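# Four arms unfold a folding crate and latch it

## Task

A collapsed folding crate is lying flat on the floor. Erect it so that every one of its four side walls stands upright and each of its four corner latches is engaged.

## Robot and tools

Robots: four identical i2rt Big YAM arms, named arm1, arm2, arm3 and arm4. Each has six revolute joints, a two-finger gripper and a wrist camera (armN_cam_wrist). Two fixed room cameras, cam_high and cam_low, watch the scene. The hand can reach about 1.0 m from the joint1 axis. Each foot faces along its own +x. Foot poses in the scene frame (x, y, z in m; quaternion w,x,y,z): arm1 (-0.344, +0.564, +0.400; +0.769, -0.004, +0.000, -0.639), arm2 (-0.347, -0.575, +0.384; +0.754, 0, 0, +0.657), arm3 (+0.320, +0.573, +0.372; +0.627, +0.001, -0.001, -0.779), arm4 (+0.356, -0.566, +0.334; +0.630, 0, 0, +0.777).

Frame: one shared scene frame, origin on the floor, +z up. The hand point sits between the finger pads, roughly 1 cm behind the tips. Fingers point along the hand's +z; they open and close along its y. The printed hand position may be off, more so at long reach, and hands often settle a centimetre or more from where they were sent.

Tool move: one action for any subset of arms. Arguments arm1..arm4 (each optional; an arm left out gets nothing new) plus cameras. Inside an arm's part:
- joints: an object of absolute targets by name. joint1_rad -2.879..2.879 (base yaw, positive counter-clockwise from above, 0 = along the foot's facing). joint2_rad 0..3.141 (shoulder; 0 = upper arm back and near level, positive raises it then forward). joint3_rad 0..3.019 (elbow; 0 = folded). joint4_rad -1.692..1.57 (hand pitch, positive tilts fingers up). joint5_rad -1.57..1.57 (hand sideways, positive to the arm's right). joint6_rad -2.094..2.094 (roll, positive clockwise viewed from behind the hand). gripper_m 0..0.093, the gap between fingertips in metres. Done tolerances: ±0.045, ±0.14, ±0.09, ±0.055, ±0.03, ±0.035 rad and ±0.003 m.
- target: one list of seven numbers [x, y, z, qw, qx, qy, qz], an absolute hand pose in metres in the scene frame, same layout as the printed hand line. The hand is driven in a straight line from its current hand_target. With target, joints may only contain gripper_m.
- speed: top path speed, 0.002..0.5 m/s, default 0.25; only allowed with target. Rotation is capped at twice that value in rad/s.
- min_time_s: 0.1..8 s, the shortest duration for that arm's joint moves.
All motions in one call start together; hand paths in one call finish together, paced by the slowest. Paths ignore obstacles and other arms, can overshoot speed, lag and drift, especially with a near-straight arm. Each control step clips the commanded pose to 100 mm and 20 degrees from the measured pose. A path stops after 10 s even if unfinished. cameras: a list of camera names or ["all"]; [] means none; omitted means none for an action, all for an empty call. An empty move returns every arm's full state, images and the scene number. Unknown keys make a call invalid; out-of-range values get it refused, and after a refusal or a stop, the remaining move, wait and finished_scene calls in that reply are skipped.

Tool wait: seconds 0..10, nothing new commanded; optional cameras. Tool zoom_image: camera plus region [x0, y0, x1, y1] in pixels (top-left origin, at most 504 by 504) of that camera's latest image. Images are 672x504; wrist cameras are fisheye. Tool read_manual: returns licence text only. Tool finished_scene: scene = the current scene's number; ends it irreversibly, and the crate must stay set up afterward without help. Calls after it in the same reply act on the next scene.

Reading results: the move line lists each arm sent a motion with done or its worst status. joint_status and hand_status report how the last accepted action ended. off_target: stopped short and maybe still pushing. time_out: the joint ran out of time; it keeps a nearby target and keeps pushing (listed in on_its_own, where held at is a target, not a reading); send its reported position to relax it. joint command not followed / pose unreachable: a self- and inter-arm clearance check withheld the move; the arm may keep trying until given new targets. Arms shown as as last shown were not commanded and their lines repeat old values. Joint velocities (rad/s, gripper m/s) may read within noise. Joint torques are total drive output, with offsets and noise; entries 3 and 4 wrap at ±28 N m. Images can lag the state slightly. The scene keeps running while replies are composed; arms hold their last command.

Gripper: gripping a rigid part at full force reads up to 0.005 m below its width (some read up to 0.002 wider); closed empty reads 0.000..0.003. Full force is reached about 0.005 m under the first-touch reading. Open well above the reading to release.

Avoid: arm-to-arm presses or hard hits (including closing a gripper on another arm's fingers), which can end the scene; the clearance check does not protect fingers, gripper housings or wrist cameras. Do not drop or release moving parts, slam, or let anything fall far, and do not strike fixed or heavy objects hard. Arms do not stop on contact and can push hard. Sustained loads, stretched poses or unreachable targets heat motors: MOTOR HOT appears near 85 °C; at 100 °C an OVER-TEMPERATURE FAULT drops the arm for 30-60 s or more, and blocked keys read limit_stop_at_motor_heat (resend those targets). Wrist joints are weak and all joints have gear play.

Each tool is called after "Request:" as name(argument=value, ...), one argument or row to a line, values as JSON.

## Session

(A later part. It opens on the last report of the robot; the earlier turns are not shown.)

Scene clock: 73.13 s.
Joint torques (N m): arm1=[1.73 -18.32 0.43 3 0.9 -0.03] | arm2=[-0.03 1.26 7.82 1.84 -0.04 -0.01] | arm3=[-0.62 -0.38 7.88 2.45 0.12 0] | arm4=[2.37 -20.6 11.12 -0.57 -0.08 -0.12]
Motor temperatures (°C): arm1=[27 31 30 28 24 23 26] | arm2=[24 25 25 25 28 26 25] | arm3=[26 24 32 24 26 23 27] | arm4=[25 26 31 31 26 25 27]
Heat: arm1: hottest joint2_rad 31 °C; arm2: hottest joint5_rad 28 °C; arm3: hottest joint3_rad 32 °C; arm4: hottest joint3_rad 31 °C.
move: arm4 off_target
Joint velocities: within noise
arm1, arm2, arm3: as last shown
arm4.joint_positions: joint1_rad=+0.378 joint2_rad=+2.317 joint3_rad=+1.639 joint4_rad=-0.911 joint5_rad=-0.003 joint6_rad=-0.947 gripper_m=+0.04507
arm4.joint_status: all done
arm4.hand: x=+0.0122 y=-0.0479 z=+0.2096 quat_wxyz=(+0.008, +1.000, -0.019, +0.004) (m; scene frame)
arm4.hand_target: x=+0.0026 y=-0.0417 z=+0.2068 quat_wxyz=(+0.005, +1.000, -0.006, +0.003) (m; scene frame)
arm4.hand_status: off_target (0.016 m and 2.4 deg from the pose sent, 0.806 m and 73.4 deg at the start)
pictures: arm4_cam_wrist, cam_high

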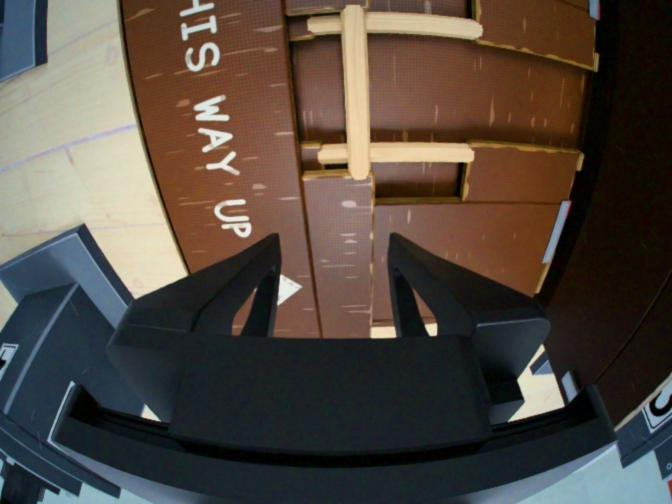

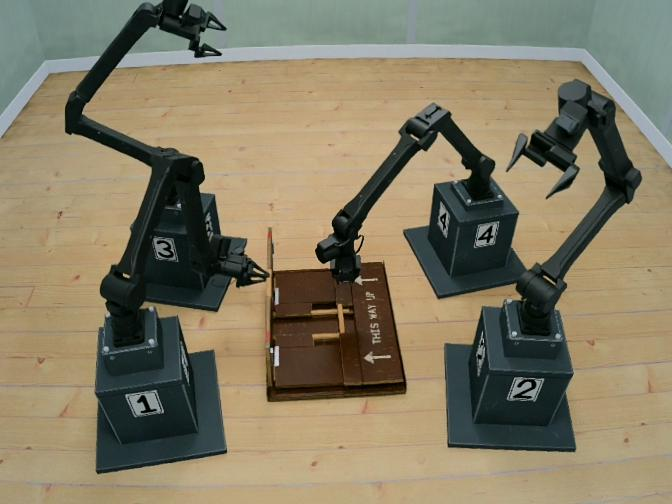

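Request:
move(
  arm4={"target": [-0.04, -0.025, 0.10, 0, 1, 0, 0], "speed": 0.15},
  cameras=["arm4_cam_wrist"],
)

Request:
zoom_image(
  camera="arm4_cam_wrist",
  region=[200, 80, 500, 350],
)

Scene clock: 76.77 s.
Joint torques (N m): arm1=[1.26 -18.49 0.35 3.08 0.92 -0.06] | arm2=[-0.15 1.26 7.82 1.83 -0.04 -0.01] | arm3=[-0.62 -0.15 7.84 2.4 0.12 0.02] | arm4=[2.61 -21.71 10.74 -0.06 -0.08 0.19]
Motor temperatures (°C): arm1=[27 31 30 28 24 23 26] | arm2=[24 25 25 25 28 26 25] | arm3=[26 24 32 24 26 23 27] | arm4=[25 26 31 31 26 25 27]
Heat: arm1: hottest joint2_rad 31 °C; arm2: hottest joint5_rad 28 °C; arm3: hottest joint3_rad 32 °C; arm4: hottest joint3_rad 31 °C.
move: arm4 off_target
Joint velocities: within noise
arm1, arm2, arm3: as last shown
arm4.joint_positions: joint1_rad=+0.416 joint2_rad=+2.576 joint3_rad=+1.846 joint4_rad=-0.850 joint5_rad=-0.003 joint6_rad=-0.947 gripper_m=+0.04507
arm4.joint_status: not commanded
arm4.hand: x=-0.0300 y=-0.0302 z=+0.1079 quat_wxyz=(+0.004, +1.000, +0.000, +0.001) (m; scene frame)
arm4.hand_target: x=-0.0374 y=-0.0242 z=+0.1001 quat_wxyz=(-0.001, +1.000, -0.002, -0.001) (m; scene frame)
arm4.hand_status: off_target (0.014 m and 0.5 deg from the pose sent, 0.124 m and 2.4 deg at the start)
pictures: arm4_cam_wrist

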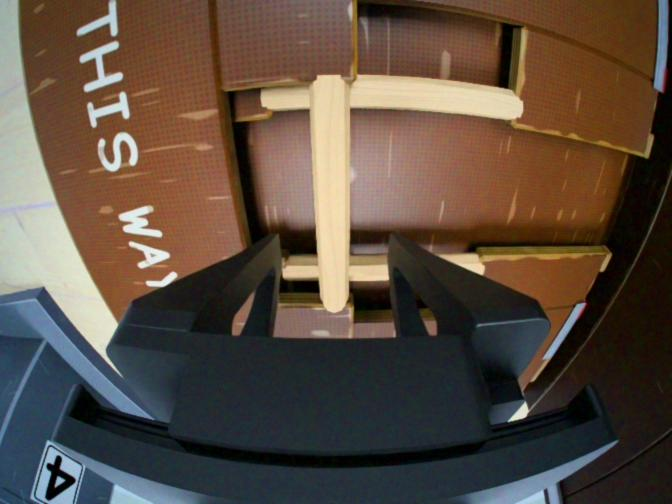

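Scaled by 1.680 from the camera's 672x504 image, which has a finer 960x720 frame.

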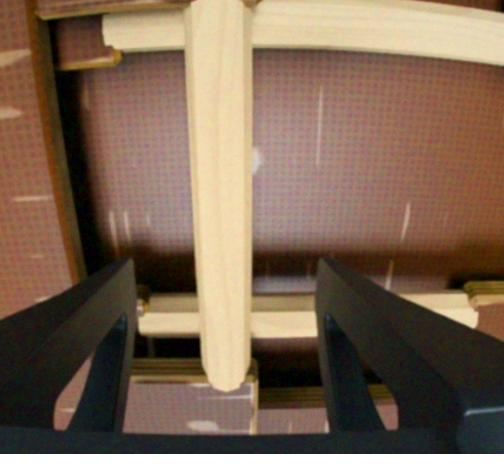

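Request:
move(
  arm4={"target": [-0.038, -0.025, 0.052, 0, 1, 0, 0], "speed": 0.08},
  cameras=["arm4_cam_wrist", "cam_low"],
)

Request:
zoom_image(
  camera="cam_low",
  region=[260, 220, 400, 330],
)

Scene clock: 79.70 s.
Joint torques (N m): arm1=[1.32 -19.02 0.2 3.1 0.94 0.02] | arm2=[-0.09 1.2 7.8 1.81 -0.04 -0.01] | arm3=[-0.62 0.21 7.8 2.37 0.1 0] | arm4=[1.73 -22.48 10.26 0.21 -0.1 0.16]
Motor temperatures (°C): arm1=[27 31 30 28 24 23 26] | arm2=[24 25 26 25 28 26 25] | arm3=[26 24 32 24 26 23 27] | arm4=[25 26 31 31 26 25 27]
Heat: arm1: hottest joint2_rad 31 °C; arm2: hottest joint5_rad 28 °C; arm3: hottest joint3_rad 32 °C; arm4: hottest joint3_rad 31 °C.
move: arm4 off_target
Joint velocities: within noise
arm1, arm2, arm3: as last shown
arm4.joint_positions: joint1_rad=+0.412 joint2_rad=+2.671 joint3_rad=+1.896 joint4_rad=-0.812 joint5_rad=-0.001 joint6_rad=-0.947 gripper_m=+0.04507
arm4.joint_status: not commanded
arm4.hand: x=-0.0263 y=-0.0296 z=+0.0606 quat_wxyz=(+0.007, +1.000, -0.002, +0.004) (m; scene frame)
arm4.hand_target: x=-0.0350 y=-0.0236 z=+0.0530 quat_wxyz=(-0.001, +1.000, -0.002, +0.000) (m; scene frame)
arm4.hand_status: off_target (0.015 m and 1.0 deg from the pose sent, 0.057 m and 0.5 deg at the start)
pictures: arm4_cam_wrist, cam_low

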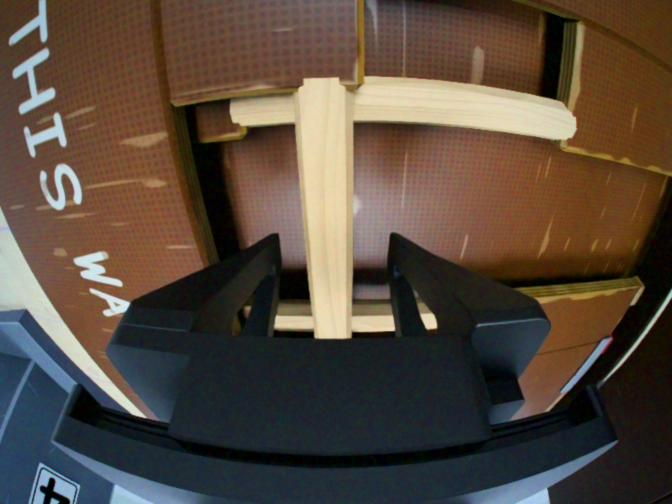

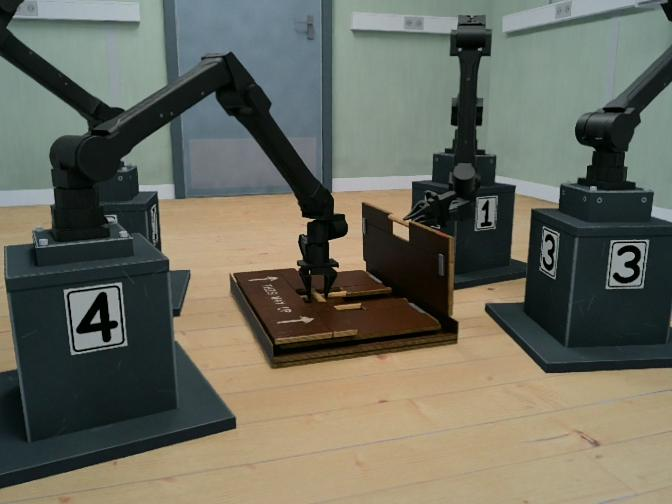

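Scaled by 3.600 from the camera's 672x504 image, which has a finer 960x720 frame.

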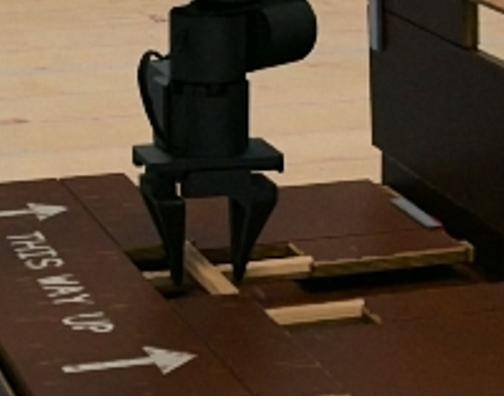

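Request:
move(
  arm4={"joints": {"gripper_m": 0.008}},
  cameras=["arm4_cam_wrist"],
)

Scene clock: 81.10 s.
Joint torques (N m): arm1=[1.55 -19.14 0.34 3.14 0.88 0.01] | arm2=[-0.03 1.26 7.8 1.83 -0.04 -0.01] | arm3=[-0.5 0.26 7.8 2.29 0.15 -0.01] | arm4=[2.08 -22.36 10.28 0.34 -0.15 0.16]
Motor temperatures (°C): arm1=[27 31 30 28 24 23 26] | arm2=[24 25 26 25 28 26 25] | arm3=[26 24 32 24 26 23 27] | arm4=[25 26 31 31 26 25 27]
Heat: arm1: hottest joint2_rad 31 °C; arm2: hottest joint5_rad 28 °C; arm3: hottest joint3_rad 32 °C; arm4: hottest joint3_rad 31 °C.
move: arm4 off_target
Joint velocities: within noise
arm1, arm2, arm3: as last shown
arm4.joint_positions: joint1_rad=+0.413 joint2_rad=+2.671 joint3_rad=+1.896 joint4_rad=-0.815 joint5_rad=-0.003 joint6_rad=-0.956 gripper_m=+0.01649
arm4.joint_status: gripper_m off_target (ended at +0.01652, target +0.00800)
arm4.hand: x=-0.0269 y=-0.0310 z=+0.0606 quat_wxyz=(+0.009, +1.000, +0.003, +0.004) (m; scene frame)
arm4.hand_target: x=-0.0362 y=-0.0245 z=+0.0530 quat_wxyz=(+0.000, +1.000, +0.003, -0.001) (m; scene frame)
arm4.hand_status: not commanded
pictures: arm4_cam_wrist

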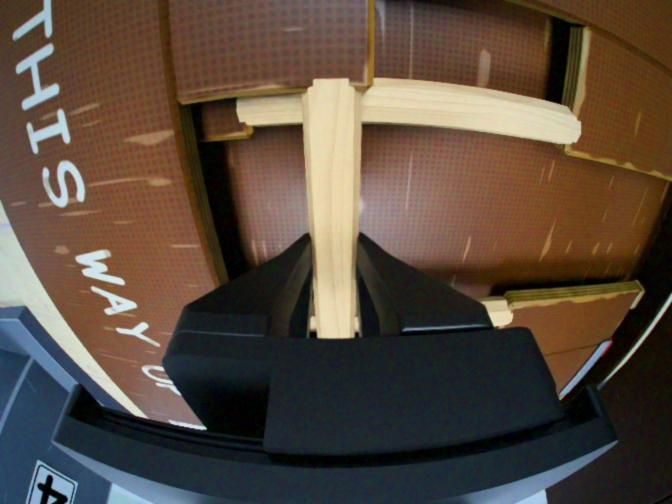

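Request:
move(
  arm4={"target": [-0.036, -0.034, 0.124, -0.139, 0.990, 0, 0], "speed": 0.08},
  cameras=["cam_low"],
)

Request:
move(
  arm4={"target": [-0.034, -0.068, 0.189, -0.276, 0.961, 0, 0], "speed": 0.1},
)

Request:
move(
  arm4={"target": [-0.034, -0.120, 0.233, -0.4067, 0.9135, 0, 0], "speed": 0.1},
  cameras=["cam_low", "cam_high", "arm4_cam_wrist"],
)

Scene clock: 85.90 s.
Joint torques (N m): arm1=[1.55 -19.25 0.18 3.1 0.89 -0.07] | arm2=[-0.03 1.26 7.82 1.83 -0.04 -0.01] | arm3=[-0.91 0.15 7.91 2.35 0.13 0] | arm4=[2.55 -25.11 6.15 0.75 0.27 0.32]
Motor temperatures (°C): arm1=[27 31 30 28 24 23 26] | arm2=[24 25 26 25 28 26 25] | arm3=[26 24 32 24 26 23 27] | arm4=[25 27 31 31 26 25 27]
Heat: arm1: hottest joint2_rad 31 °C; arm2: hottest joint5_rad 28 °C; arm3: hottest joint3_rad 32 °C; arm4: hottest joint3_rad 31 °C.
move: arm4 off_target
Joint velocities: within noise
arm1: as last shown
arm2.joint_positions: joint1_rad=+0.742 joint2_rad=+0.634 joint3_rad=+1.438 joint4_rad=-1.211 joint5_rad=-0.133 joint6_rad=-0.320 gripper_m=+0.09396
arm2.joint_status: not commanded
arm2.hand: x=-0.5071 y=-0.3840 z=+0.9710 quat_wxyz=(-0.284, +0.802, -0.229, -0.472) (m; scene frame)
arm2.hand_target: x=-0.5054 y=-0.3866 z=+0.9838 quat_wxyz=(-0.292, +0.795, -0.226, -0.481) (m; scene frame)
arm2.hand_status: not commanded
arm3.joint_positions: joint1_rad=+0.368 joint2_rad=+0.623 joint3_rad=+1.401 joint4_rad=-1.238 joint5_rad=-0.070 joint6_rad=+0.635 gripper_m=+0.09396
arm3.joint_status: not commanded
arm3.hand: x=+0.3681 y=+0.3300 z=+0.9365 quat_wxyz=(-0.499, -0.717, -0.455, +0.173) (m; scene frame)
arm3.hand_target: x=+0.3677 y=+0.3328 z=+0.9460 quat_wxyz=(-0.508, -0.712, -0.452, +0.176) (m; scene frame)
arm3.hand_status: not commanded
arm4.joint_positions: joint1_rad=+0.461 joint2_rad=+2.484 joint3_rad=+1.606 joint4_rad=-0.503 joint5_rad=+0.162 joint6_rad=-0.927 gripper_m=+0.01646
arm4.joint_status: not commanded
arm4.hand: x=-0.0265 y=-0.0360 z=+0.1072 quat_wxyz=(-0.124, +0.992, +0.005, +0.006) (m; scene frame)
arm4.hand_target: x=-0.0352 y=-0.0334 z=+0.1226 quat_wxyz=(-0.137, +0.991, -0.001, -0.001) (m; scene frame)
arm4.hand_status: off_target (0.019 m and 2.0 deg from the pose sent, 0.064 m and 17.0 deg at the start)
pictures: cam_low

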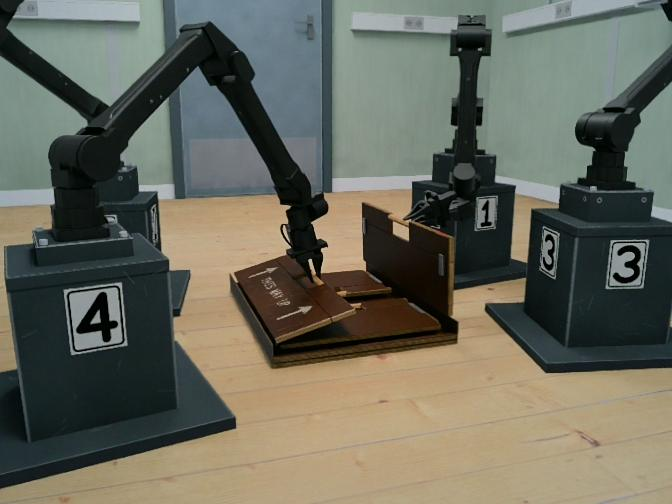

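Scene clock: 87.97 s.
Joint torques (N m): arm1=[1.03 -19.55 0.32 3.02 0.93 0.02] | arm2=[-0.09 1.26 7.82 1.81 -0.04 -0.01] | arm3=[-0.21 0.09 7.77 2.4 0.1 -0.03] | arm4=[2.78 -23.94 5.19 0.36 0.13 0.3]
Motor temperatures (°C): arm1=[27 31 30 28 24 23 26] | arm2=[24 25 26 25 28 26 25] | arm3=[26 24 32 24 26 23 27] | arm4=[25 27 31 31 26 25 27]
Heat: arm1: hottest joint2_rad 31 °C; arm2: hottest joint5_rad 28 °C; arm3: hottest joint3_rad 32 °C; arm4: hottest joint3_rad 31 °C.
move: arm4 off_target
Joint velocities: within noise
arm1, arm2, arm3: as last shown
arm4.joint_positions: joint1_rad=+0.545 joint2_rad=+2.295 joint3_rad=+1.311 joint4_rad=-0.183 joint5_rad=+0.376 joint6_rad=-0.900 gripper_m=+0.01649
arm4.joint_status: not commanded
arm4.hand: x=-0.0263 y=-0.0640 z=+0.1684 quat_wxyz=(-0.269, +0.963, +0.002, +0.010) (m; scene frame)
arm4.hand_target: x=-0.0345 y=-0.0672 z=+0.1883 quat_wxyz=(-0.276, +0.961, +0.000, +0.001) (m; scene frame)
arm4.hand_status: off_target (0.022 m and 1.4 deg from the pose sent, 0.088 m and 17.9 deg at the start)
pictures: none

Scene clock: 90.00 s.
Joint torques (N m): arm1=[1.55 -19.37 0.32 3.18 0.88 0.02] | arm2=[-0.03 1.26 7.82 1.81 -0.04 -0.01] | arm3=[-0.67 -0.09 7.71 2.44 0.11 -0.03] | arm4=[3.14 -21.07 4.46 1.25 0.31 0.25]
Motor temperatures (°C): arm1=[27 31 30 28 24 23 26] | arm2=[24 25 26 25 28 26 25] | arm3=[26 24 32 24 26 23 27] | arm4=[25 27 30 31 26 25 27]
Heat: arm1: hottest joint2_rad 31 °C; arm2: hottest joint5_rad 28 °C; arm3: hottest joint3_rad 32 °C; arm4: hottest joint4_rad 31 °C.
move: arm4 off_target
Joint velocities: within noise
arm1, arm2, arm3: as last shown
arm4.joint_positions: joint1_rad=+0.662 joint2_rad=+2.174 joint3_rad=+1.067 joint4_rad=+0.123 joint5_rad=+0.613 joint6_rad=-0.887 gripper_m=+0.01654
arm4.joint_status: not commanded
arm4.hand: x=-0.0248 y=-0.1130 z=+0.2163 quat_wxyz=(-0.399, +0.917, -0.002, +0.013) (m; scene frame)
arm4.hand_target: x=-0.0339 y=-0.1182 z=+0.2327 quat_wxyz=(-0.408, +0.913, -0.002, +0.000) (m; scene frame)
arm4.hand_status: off_target (0.020 m and 1.8 deg from the pose sent, 0.086 m and 16.8 deg at the start)
pictures: arm4_cam_wrist, cam_high, cam_low

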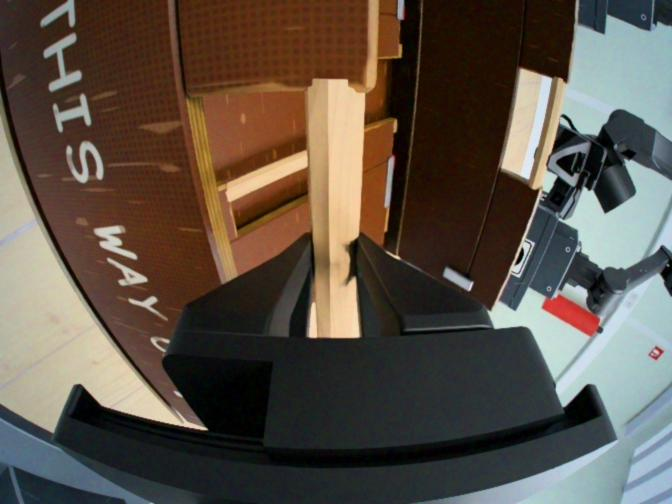

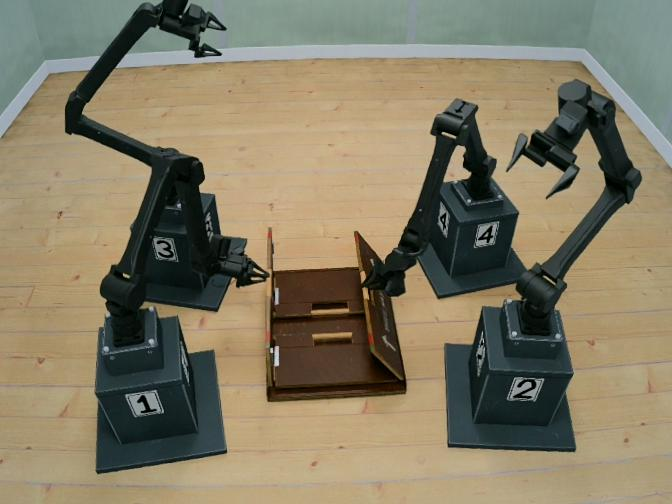

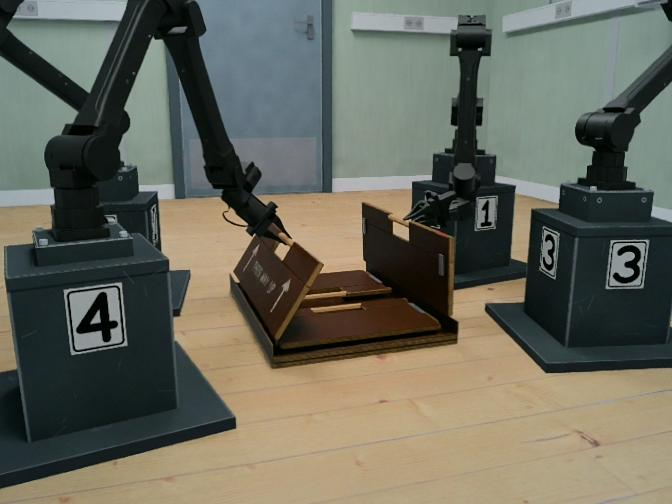

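Request:
move(
  arm4={"target": [-0.034, -0.184, 0.258, -0.5, 0.866, 0, 0], "speed": 0.1},
)

Request:
move(
  arm4={"target": [-0.034, -0.215, 0.260, -0.574, 0.819, 0, 0], "speed": 0.06},
  cameras=["arm4_cam_wrist", "cam_low", "cam_high"],
)

Request:
zoom_image(
  camera="cam_low",
  region=[220, 180, 470, 380],
)

Request:
zoom_image(
  camera="cam_high",
  region=[230, 220, 430, 410],
)

Scene clock: 93.07 s.
Joint torques (N m): arm1=[1.38 -19.02 0.25 3.11 0.88 0.03] | arm2=[-0.09 1.26 7.82 1.83 -0.04 -0.01] | arm3=[-0.32 0.38 7.73 2.45 0.13 -0.01] | arm4=[3.49 -18.73 3.86 1.74 0.45 0.18]
Motor temperatures (°C): arm1=[27 31 30 28 24 23 26] | arm2=[24 25 26 25 28 26 25] | arm3=[26 24 32 24 26 23 27] | arm4=[25 27 30 31 26 25 27]
Heat: arm1: hottest joint2_rad 31 °C; arm2: hottest joint5_rad 28 °C; arm3: hottest joint3_rad 32 °C; arm4: hottest joint4_rad 31 °C.
move: arm4 off_target
Joint velocities: within noise
arm1.joint_positions: joint1_rad=+0.866 joint2_rad=+2.403 joint3_rad=+0.822 joint4_rad=+0.900 joint5_rad=+0.955 joint6_rad=-0.995 gripper_m=+0.01649
arm1.joint_status: not commanded
arm1.hand: x=+0.0002 y=+0.2013 z=+0.2436 quat_wxyz=(+0.009, -0.002, -0.824, +0.567) (m; scene frame)
arm1.hand_target: x=+0.0076 y=+0.2070 z=+0.2509 quat_wxyz=(+0.002, +0.004, -0.818, +0.575) (m; scene frame)
arm1.hand_status: not commanded
arm2, arm3: as last shown
arm4.joint_positions: joint1_rad=+0.804 joint2_rad=+2.128 joint3_rad=+0.895 joint4_rad=+0.356 joint5_rad=+0.835 joint6_rad=-0.874 gripper_m=+0.01618
arm4.joint_status: not commanded
arm4.hand: x=-0.0236 y=-0.1763 z=+0.2433 quat_wxyz=(-0.492, +0.871, -0.002, +0.016) (m; scene frame)
arm4.hand_target: x=-0.0345 y=-0.1825 z=+0.2581 quat_wxyz=(-0.501, +0.865, +0.000, +0.000) (m; scene frame)
arm4.hand_status: off_target (0.020 m and 2.1 deg from the pose sent, 0.083 m and 13.1 deg at the start)
pictures: none

Scene clock: 95.27 s.
Joint torques (N m): arm1=[2.02 -18.96 0.42 3.21 0.91 0] | arm2=[-0.03 1.26 7.8 1.81 -0.04 -0.01] | arm3=[-0.67 0.15 7.73 2.3 0.12 0.02] | arm4=[3.31 -16.85 3.56 2.65 0.8 -0.13]
Motor temperatures (°C): arm1=[27 31 30 28 24 23 26] | arm2=[24 25 26 25 28 26 25] | arm3=[26 24 32 24 26 23 27] | arm4=[25 27 30 31 26 25 27]
Heat: arm1: hottest joint2_rad 31 °C; arm2: hottest joint5_rad 28 °C; arm3: hottest joint3_rad 32 °C; arm4: hottest joint4_rad 31 °C.
move: arm4 off_target
Joint velocities: within noise
arm1, arm2, arm3: as last shown
arm4.joint_positions: joint1_rad=+0.893 joint2_rad=+2.183 joint3_rad=+0.822 joint4_rad=+0.617 joint5_rad=+0.994 joint6_rad=-0.926 gripper_m=+0.01614
arm4.joint_status: not commanded
arm4.hand: x=-0.0224 y=-0.2100 z=+0.2475 quat_wxyz=(-0.561, +0.827, -0.005, +0.010) (m; scene frame)
arm4.hand_target: x=-0.0336 y=-0.2142 z=+0.2598 quat_wxyz=(-0.574, +0.819, +0.000, +0.001) (m; scene frame)
arm4.hand_status: off_target (0.018 m and 2.2 deg from the pose sent, 0.043 m and 11.3 deg at the start)
pictures: arm4_cam_wrist, cam_high, cam_low

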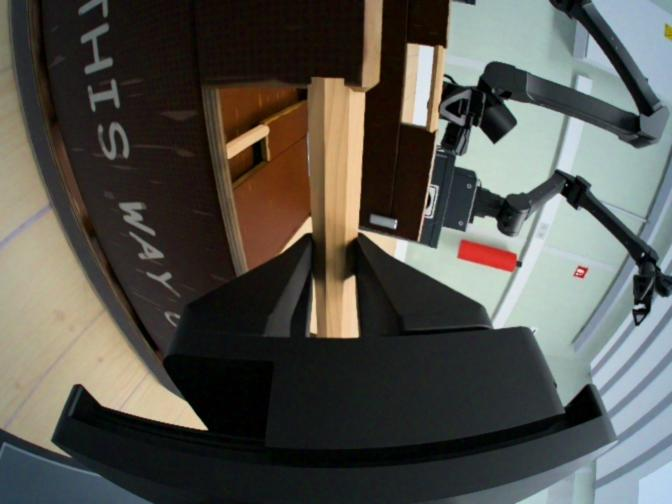

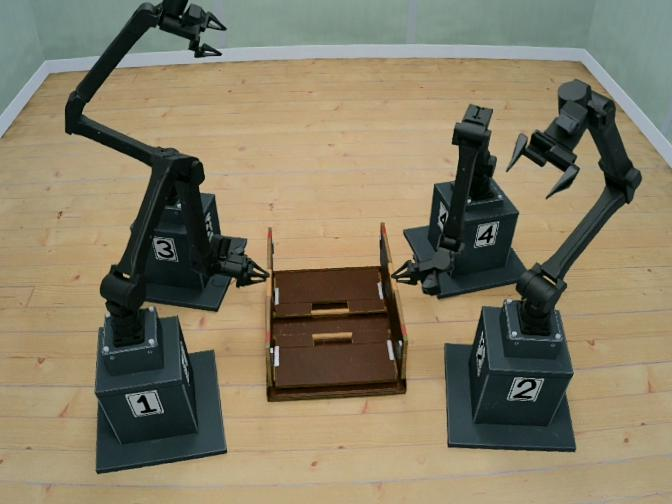

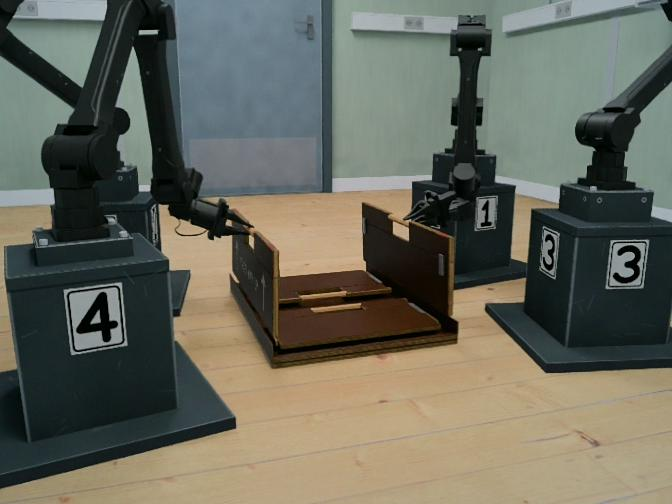

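Scaled by 2.016 from the camera's 672x504 image, which has a finer 960x720 frame.

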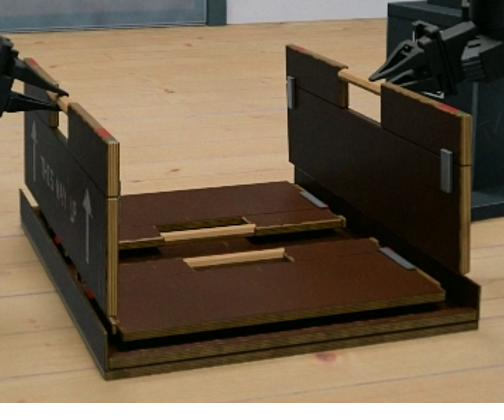

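Scaled by 2.520 from the camera's 672x504 image, which has a finer 960x720 frame.

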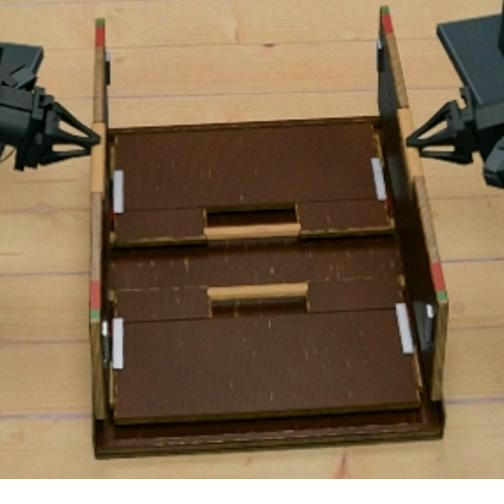

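Request:
move(
  arm3={"target": [0.05, 0.0, 0.26, 0, 0.707, 0.707, 0], "speed": 0.3, "joints": {"gripper_m": 0.045}},
  cameras=["arm3_cam_wrist", "cam_high", "cam_low"],
)

Scene clock: 103.67 s.
Joint torques (N m): arm1=[1.73 -19.37 0.57 3.08 0.93 -0.03] | arm2=[-0.09 1.26 7.82 1.83 -0.03 -0.01] | arm3=[-1.96 -17.85 8.61 -0.14 0.23 -0.07] | arm4=[3.31 -16.91 3.56 2.69 0.8 -0.12]
Motor temperatures (°C): arm1=[27 30 29 28 24 23 26] | arm2=[24 25 26 25 27 26 25] | arm3=[26 24 32 24 26 23 27] | arm4=[25 28 30 31 27 25 28]
Heat: arm1: hottest joint2_rad 30 °C; arm2: hottest joint5_rad 27 °C; arm3: hottest joint3_rad 32 °C; arm4: hottest joint4_rad 31 °C.
move: arm3 off_target
Joint velocities: within noise
arm1, arm2, arm4: as last shown
arm3.joint_positions: joint1_rad=-0.218 joint2_rad=+2.282 joint3_rad=+1.624 joint4_rad=-0.923 joint5_rad=+0.002 joint6_rad=-0.425 gripper_m=+0.04512
arm3.joint_status: all done
arm3.hand: x=+0.0597 y=+0.0110 z=+0.2623 quat_wxyz=(+0.002, -0.710, -0.704, -0.006) (m; scene frame)
arm3.hand_target: x=+0.0490 y=+0.0053 z=+0.2567 quat_wxyz=(+0.003, -0.710, -0.704, -0.005) (m; scene frame)
arm3.hand_status: off_target (0.015 m and 0.8 deg from the pose sent, 0.817 m and 68.1 deg at the start)
pictures: arm3_cam_wrist, cam_high, cam_low

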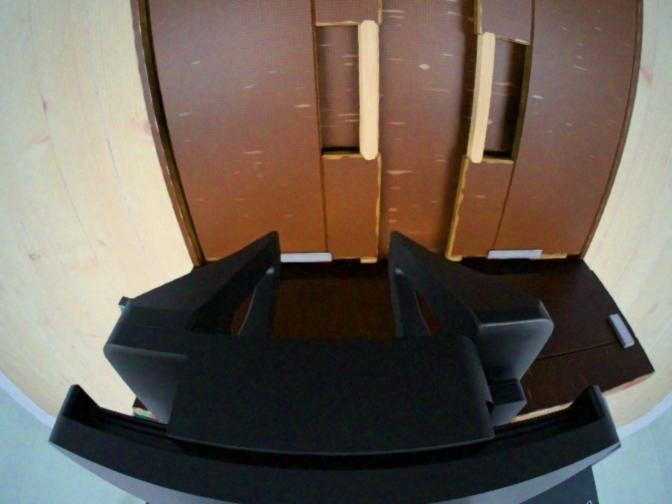

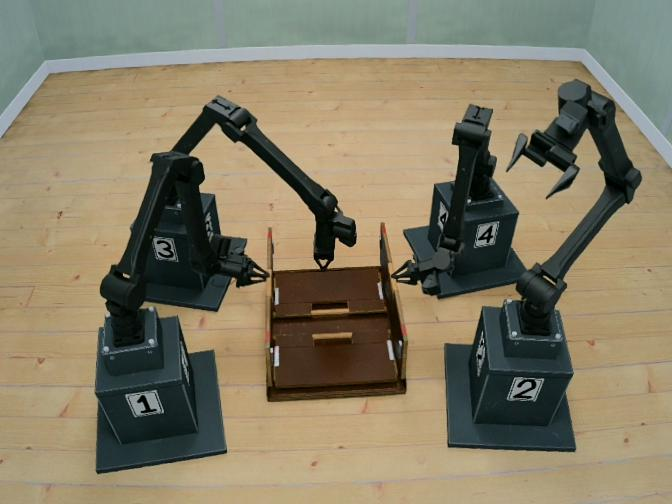

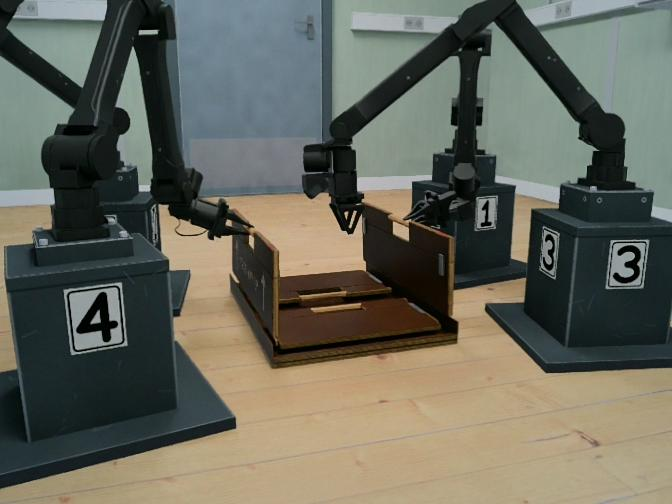

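Request:
move(
  arm3={"target": [0.012, -0.038, 0.13, 0, 0.707, 0.707, 0], "speed": 0.2},
  cameras=["arm3_cam_wrist", "cam_high"],
)

Scene clock: 107.53 s.
Joint torques (N m): arm1=[1.2 -18.67 0.38 3.07 0.91 0.01] | arm2=[-0.09 1.26 7.8 1.83 -0.04 -0.01] | arm3=[-1.14 -20.25 8.55 -0.03 0.09 -0.06] | arm4=[3.31 -16.85 3.55 2.69 0.8 -0.12]
Motor temperatures (°C): arm1=[27 30 29 28 24 23 26] | arm2=[24 25 26 25 27 26 25] | arm3=[26 25 32 24 26 23 27] | arm4=[25 28 29 31 27 25 28]
Heat: arm1: hottest joint2_rad 30 °C; arm2: hottest joint5_rad 27 °C; arm3: hottest joint3_rad 32 °C; arm4: hottest joint4_rad 31 °C.
move: arm3 off_target
Joint velocities: within noise
arm1, arm2, arm4: as last shown
arm3.joint_positions: joint1_rad=-0.242 joint2_rad=+2.613 joint3_rad=+1.921 joint4_rad=-0.871 joint5_rad=+0.002 joint6_rad=-0.456 gripper_m=+0.04512
arm3.joint_status: not commanded
arm3.hand: x=+0.0201 y=-0.0355 z=+0.1418 quat_wxyz=(-0.001, -0.708, -0.706, +0.003) (m; scene frame)
arm3.hand_target: x=+0.0123 y=-0.0366 z=+0.1303 quat_wxyz=(-0.001, -0.708, -0.707, +0.001) (m; scene frame)
arm3.hand_status: off_target (0.015 m and 0.4 deg from the pose sent, 0.149 m and 0.8 deg at the start)
pictures: arm3_cam_wrist, cam_high

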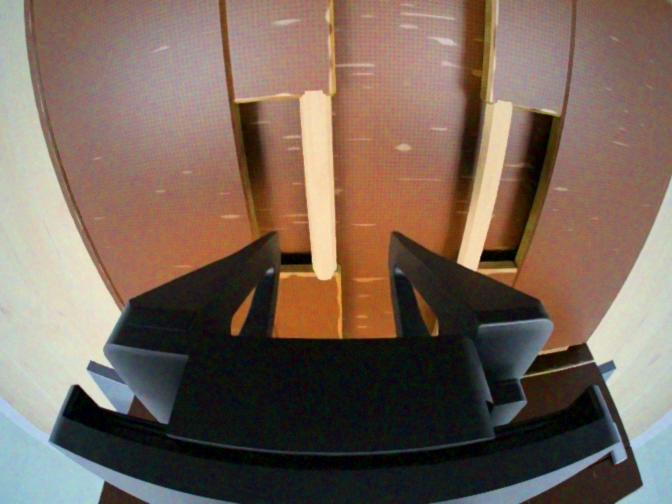

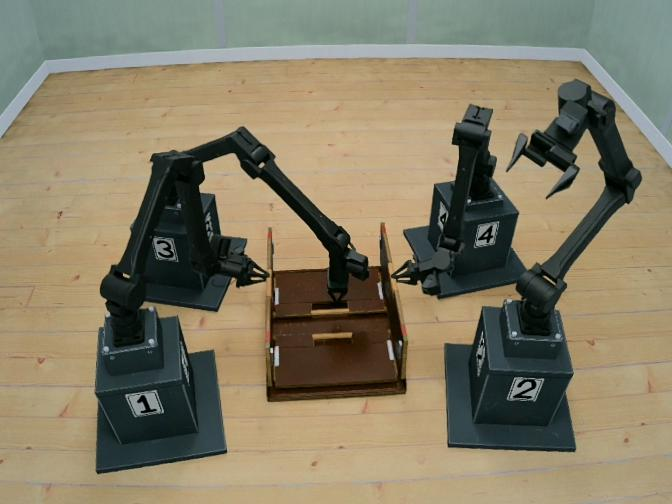

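Request:
move(
  arm3={"target": [0.021, -0.030, 0.070, 0, 0.707, 0.707, 0], "speed": 0.12},
  cameras=["arm3_cam_wrist"],
)

Request:
zoom_image(
  camera="arm3_cam_wrist",
  region=[200, 80, 500, 350],
)

Scene clock: 110.27 s.
Joint torques (N m): arm1=[1.44 -18.9 0.32 3.21 0.92 -0.01] | arm2=[-0.15 1.26 7.8 1.83 -0.04 -0.01] | arm3=[-0.62 -20.19 7.8 0.69 0.12 0.01] | arm4=[3.37 -16.85 3.56 2.69 0.8 -0.12]
Motor temperatures (°C): arm1=[27 30 29 28 24 23 26] | arm2=[24 25 26 25 27 26 25] | arm3=[26 25 32 24 26 23 27] | arm4=[25 28 29 31 27 25 28]
Heat: arm1: hottest joint2_rad 30 °C; arm2: hottest joint5_rad 27 °C; arm3: hottest joint3_rad 32 °C; arm4: hottest joint4_rad 31 °C.
move: arm3 off_target
Joint velocities: within noise
arm1, arm2, arm4: as last shown
arm3.joint_positions: joint1_rad=-0.242 joint2_rad=+2.719 joint3_rad=+1.943 joint4_rad=-0.811 joint5_rad=+0.002 joint6_rad=-0.456 gripper_m=+0.04512
arm3.joint_status: not commanded
arm3.hand: x=+0.0272 y=-0.0214 z=+0.0790 quat_wxyz=(+0.002, -0.708, -0.706, -0.009) (m; scene frame)
arm3.hand_target: x=+0.0215 y=-0.0290 z=+0.0702 quat_wxyz=(+0.000, -0.707, -0.707, +0.000) (m; scene frame)
arm3.hand_status: off_target (0.014 m and 1.0 deg from the pose sent, 0.072 m and 0.4 deg at the start)
pictures: arm3_cam_wrist

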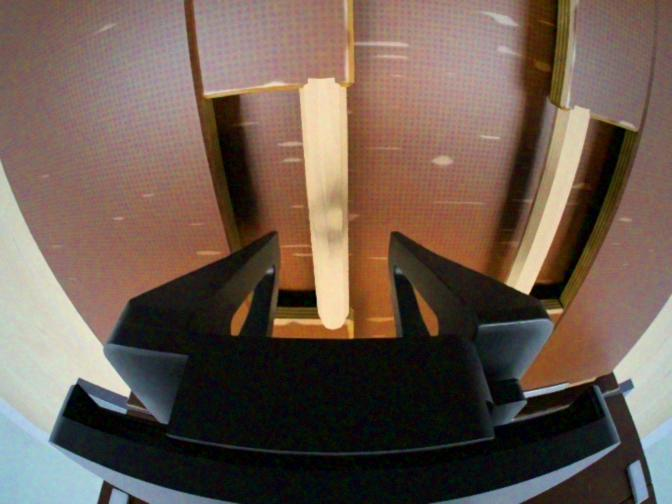

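Scaled by 1.680 from the camera's 672x504 image, which has a finer 960x720 frame.

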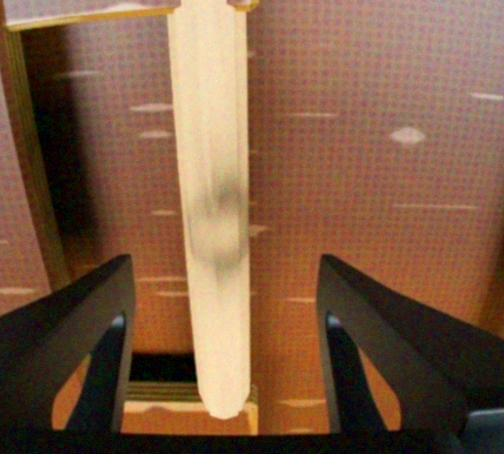

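Request:
move(
  arm3={"target": [0.021, -0.036, 0.052, 0, 0.707, 0.707, 0], "speed": 0.06},
  cameras=["arm3_cam_wrist", "cam_low"],
)

Request:
zoom_image(
  camera="arm3_cam_wrist",
  region=[200, 80, 500, 350],
)

Request:
zoom_image(
  camera="cam_low",
  region=[260, 220, 400, 330],
)

Scene clock: 113.00 s.
Joint torques (N m): arm1=[1.79 -19.19 0.28 3.25 0.89 -0.06] | arm2=[-0.09 1.26 7.79 1.83 -0.03 -0.01] | arm3=[-0.26 -20.01 8.12 0.51 0.11 0.07] | arm4=[3.31 -16.91 3.55 2.69 0.8 -0.12]
Motor temperatures (°C): arm1=[27 30 29 28 24 23 26] | arm2=[24 25 26 25 27 26 25] | arm3=[26 25 32 24 26 23 27] | arm4=[25 29 29 31 27 25 28]
Heat: arm1: hottest joint2_rad 30 °C; arm2: hottest joint5_rad 27 °C; arm3: hottest joint3_rad 32 °C; arm4: hottest joint4_rad 31 °C.
move: arm3 off_target
Joint velocities: within noise
arm1, arm4: as last shown
arm2.joint_positions: joint1_rad=+0.742 joint2_rad=+0.634 joint3_rad=+1.438 joint4_rad=-1.211 joint5_rad=-0.133 joint6_rad=-0.320 gripper_m=+0.09396
arm2.joint_status: not commanded
arm2.hand: x=-0.5071 y=-0.3840 z=+0.9710 quat_wxyz=(-0.284, +0.802, -0.229, -0.472) (m; scene frame)
arm2.hand_target: x=-0.5054 y=-0.3866 z=+0.9838 quat_wxyz=(-0.292, +0.795, -0.226, -0.481) (m; scene frame)
arm2.hand_status: not commanded
arm3.joint_positions: joint1_rad=-0.242 joint2_rad=+2.762 joint3_rad=+2.000 joint4_rad=-0.811 joint5_rad=+0.002 joint6_rad=-0.456 gripper_m=+0.04512
arm3.joint_status: not commanded
arm3.hand: x=+0.0225 y=-0.0310 z=+0.0666 quat_wxyz=(+0.000, -0.708, -0.706, -0.002) (m; scene frame)
arm3.hand_target: x=+0.0213 y=-0.0352 z=+0.0527 quat_wxyz=(+0.000, -0.707, -0.707, +0.000) (m; scene frame)
arm3.hand_status: off_target (0.016 m and 0.2 deg from the pose sent, 0.031 m and 1.0 deg at the start)
pictures: arm3_cam_wrist, cam_low

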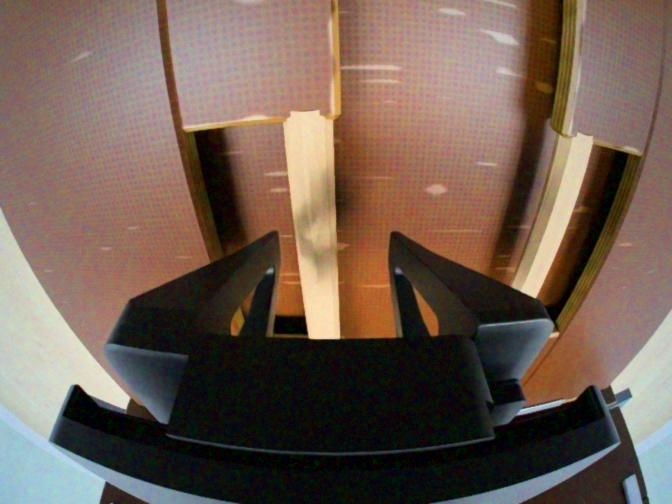

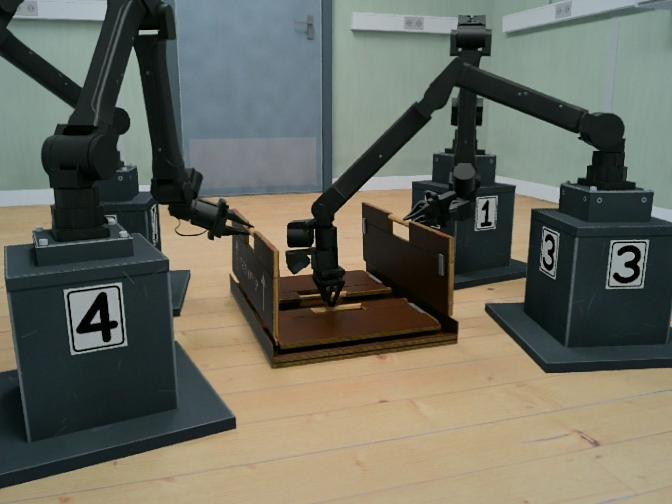

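Scaled by 1.680 from the camera's 672x504 image, which has a finer 960x720 frame.

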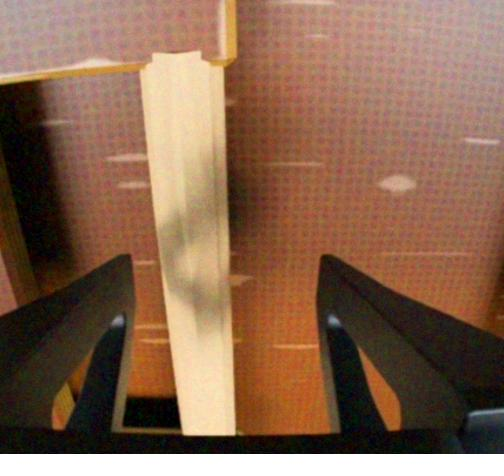

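Scaled by 3.600 from the camera's 672x504 image, which has a finer 960x720 frame.

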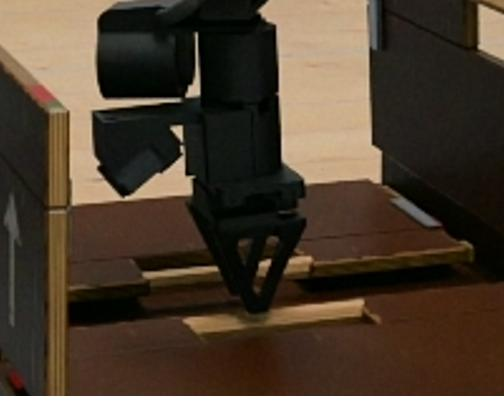

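Request:
move(
  arm3={"target": [0.029, -0.035, 0.040, 0, 0.707, 0.707, 0], "speed": 0.06},
  cameras=["arm3_cam_wrist"],
)

Request:
zoom_image(
  camera="arm3_cam_wrist",
  region=[200, 80, 500, 350],
)

Scene clock: 115.17 s.
Joint torques (N m): arm1=[1.32 -19.02 0.47 3 0.87 0] | arm2=[-0.09 1.26 7.82 1.81 -0.04 -0.01] | arm3=[0.32 -19.96 7.6 0.87 0.08 0.16] | arm4=[3.31 -16.85 3.55 2.69 0.8 -0.12]
Motor temperatures (°C): arm1=[27 30 29 28 24 23 26] | arm2=[24 25 26 25 27 26 25] | arm3=[26 25 32 24 26 23 27] | arm4=[25 29 29 31 27 25 28]
Heat: arm1: hottest joint2_rad 30 °C; arm2: hottest joint5_rad 27 °C; arm3: hottest joint3_rad 32 °C; arm4: hottest joint4_rad 31 °C.
move: arm3 off_target
Joint velocities: within noise
arm1, arm2, arm4: as last shown
arm3.joint_positions: joint1_rad=-0.242 joint2_rad=+2.779 joint3_rad=+2.000 joint4_rad=-0.800 joint5_rad=+0.002 joint6_rad=-0.456 gripper_m=+0.04512
arm3.joint_status: not commanded
arm3.hand: x=+0.0247 y=-0.0268 z=+0.0557 quat_wxyz=(+0.001, -0.708, -0.706, -0.005) (m; scene frame)
arm3.hand_target: x=+0.0296 y=-0.0334 z=+0.0400 quat_wxyz=(+0.000, -0.707, -0.707, -0.001) (m; scene frame)
arm3.hand_status: off_target (0.018 m and 0.6 deg from the pose sent, 0.028 m and 0.2 deg at the start)
pictures: arm3_cam_wrist

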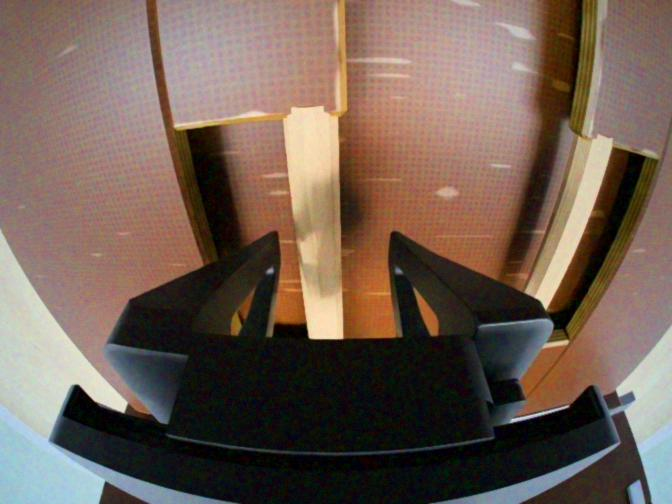

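Scaled by 1.680 from the camera's 672x504 image, which has a finer 960x720 frame.

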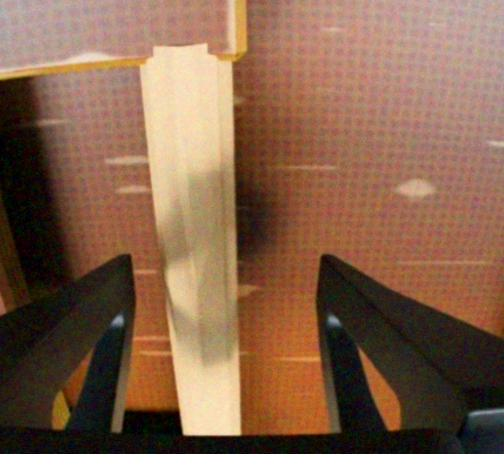

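Request:
move(
  arm3={"target": [0.033, -0.035, 0.036, 0, 0.707, 0.707, 0], "speed": 0.05},
)

Request:
move(
  arm3={"joints": {"gripper_m": 0.008}},
  cameras=["arm3_cam_wrist"],
)

Scene clock: 117.47 s.
Joint torques (N m): arm1=[1.14 -19.08 0.44 3.03 0.89 0] | arm2=[-0.03 1.2 7.8 1.83 -0.04 -0.01] | arm3=[0.67 -19.43 7.47 0.83 0.15 0.18] | arm4=[3.31 -16.85 3.56 2.69 0.8 -0.12]
Motor temperatures (°C): arm1=[27 30 29 28 24 23 26] | arm2=[24 25 26 25 27 26 25] | arm3=[26 26 32 24 26 23 27] | arm4=[25 29 29 31 27 25 28]
Heat: arm1: hottest joint2_rad 30 °C; arm2: hottest joint5_rad 27 °C; arm3: hottest joint3_rad 32 °C; arm4: hottest joint4_rad 31 °C.
move: arm3 off_target
Joint velocities: within noise
arm1, arm2, arm4: as last shown
arm3.joint_positions: joint1_rad=-0.236 joint2_rad=+2.780 joint3_rad=+2.000 joint4_rad=-0.791 joint5_rad=+0.002 joint6_rad=-0.456 gripper_m=+0.04512
arm3.joint_status: not commanded
arm3.hand: x=+0.0276 y=-0.0300 z=+0.0547 quat_wxyz=(+0.000, -0.706, -0.709, -0.001) (m; scene frame)
arm3.hand_target: x=+0.0341 y=-0.0349 z=+0.0370 quat_wxyz=(+0.000, -0.705, -0.709, +0.001) (m; scene frame)
arm3.hand_status: off_target (0.020 m and 0.3 deg from the pose sent, 0.023 m and 0.6 deg at the start)
pictures: none

Scene clock: 118.23 s.
Joint torques (N m): arm1=[1.67 -18.96 0.35 3.15 0.86 -0.07] | arm2=[-0.09 1.26 7.8 1.83 -0.04 -0.01] | arm3=[0.03 -19.66 7.54 0.84 0.26 0.15] | arm4=[3.37 -16.91 3.55 2.67 0.8 -0.12]
Motor temperatures (°C): arm1=[27 30 29 28 24 23 26] | arm2=[24 25 26 25 27 26 25] | arm3=[26 26 32 24 26 23 27] | arm4=[25 29 29 31 27 25 28]
Heat: arm1: hottest joint2_rad 30 °C; arm2: hottest joint5_rad 27 °C; arm3: hottest joint3_rad 32 °C; arm4: hottest joint4_rad 31 °C.
move: arm3 off_target
Joint velocities: within noise
arm1.joint_positions: joint1_rad=+0.866 joint2_rad=+2.403 joint3_rad=+0.822 joint4_rad=+0.900 joint5_rad=+0.955 joint6_rad=-0.995 gripper_m=+0.01649
arm1.joint_status: not commanded
arm1.hand: x=+0.0002 y=+0.2013 z=+0.2436 quat_wxyz=(+0.009, -0.002, -0.824, +0.567) (m; scene frame)
arm1.hand_target: x=+0.0076 y=+0.2070 z=+0.2509 quat_wxyz=(+0.002, +0.004, -0.818, +0.575) (m; scene frame)
arm1.hand_status: not commanded
arm2, arm4: as last shown
arm3.joint_positions: joint1_rad=-0.235 joint2_rad=+2.780 joint3_rad=+2.000 joint4_rad=-0.794 joint5_rad=-0.011 joint6_rad=-0.461 gripper_m=+0.01538
arm3.joint_status: gripper_m off_target (ended at +0.01541, target +0.00800)
arm3.hand: x=+0.0308 y=-0.0307 z=+0.0547 quat_wxyz=(-0.005, -0.703, -0.711, -0.005) (m; scene frame)
arm3.hand_target: x=+0.0364 y=-0.0358 z=+0.0372 quat_wxyz=(-0.004, -0.703, -0.711, -0.001) (m; scene frame)
arm3.hand_status: not commanded
pictures: arm3_cam_wrist

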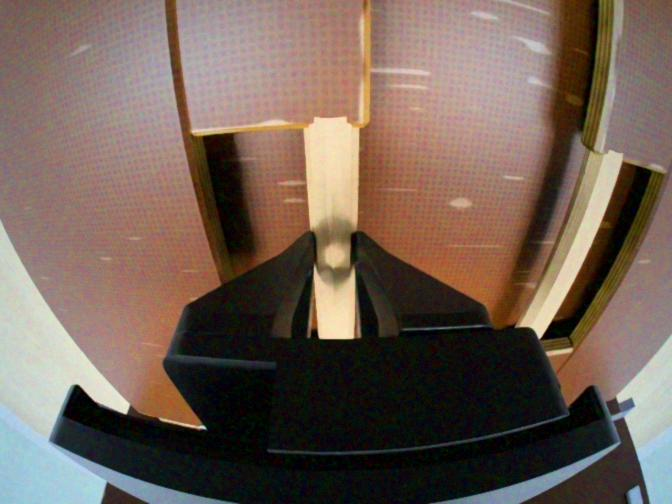

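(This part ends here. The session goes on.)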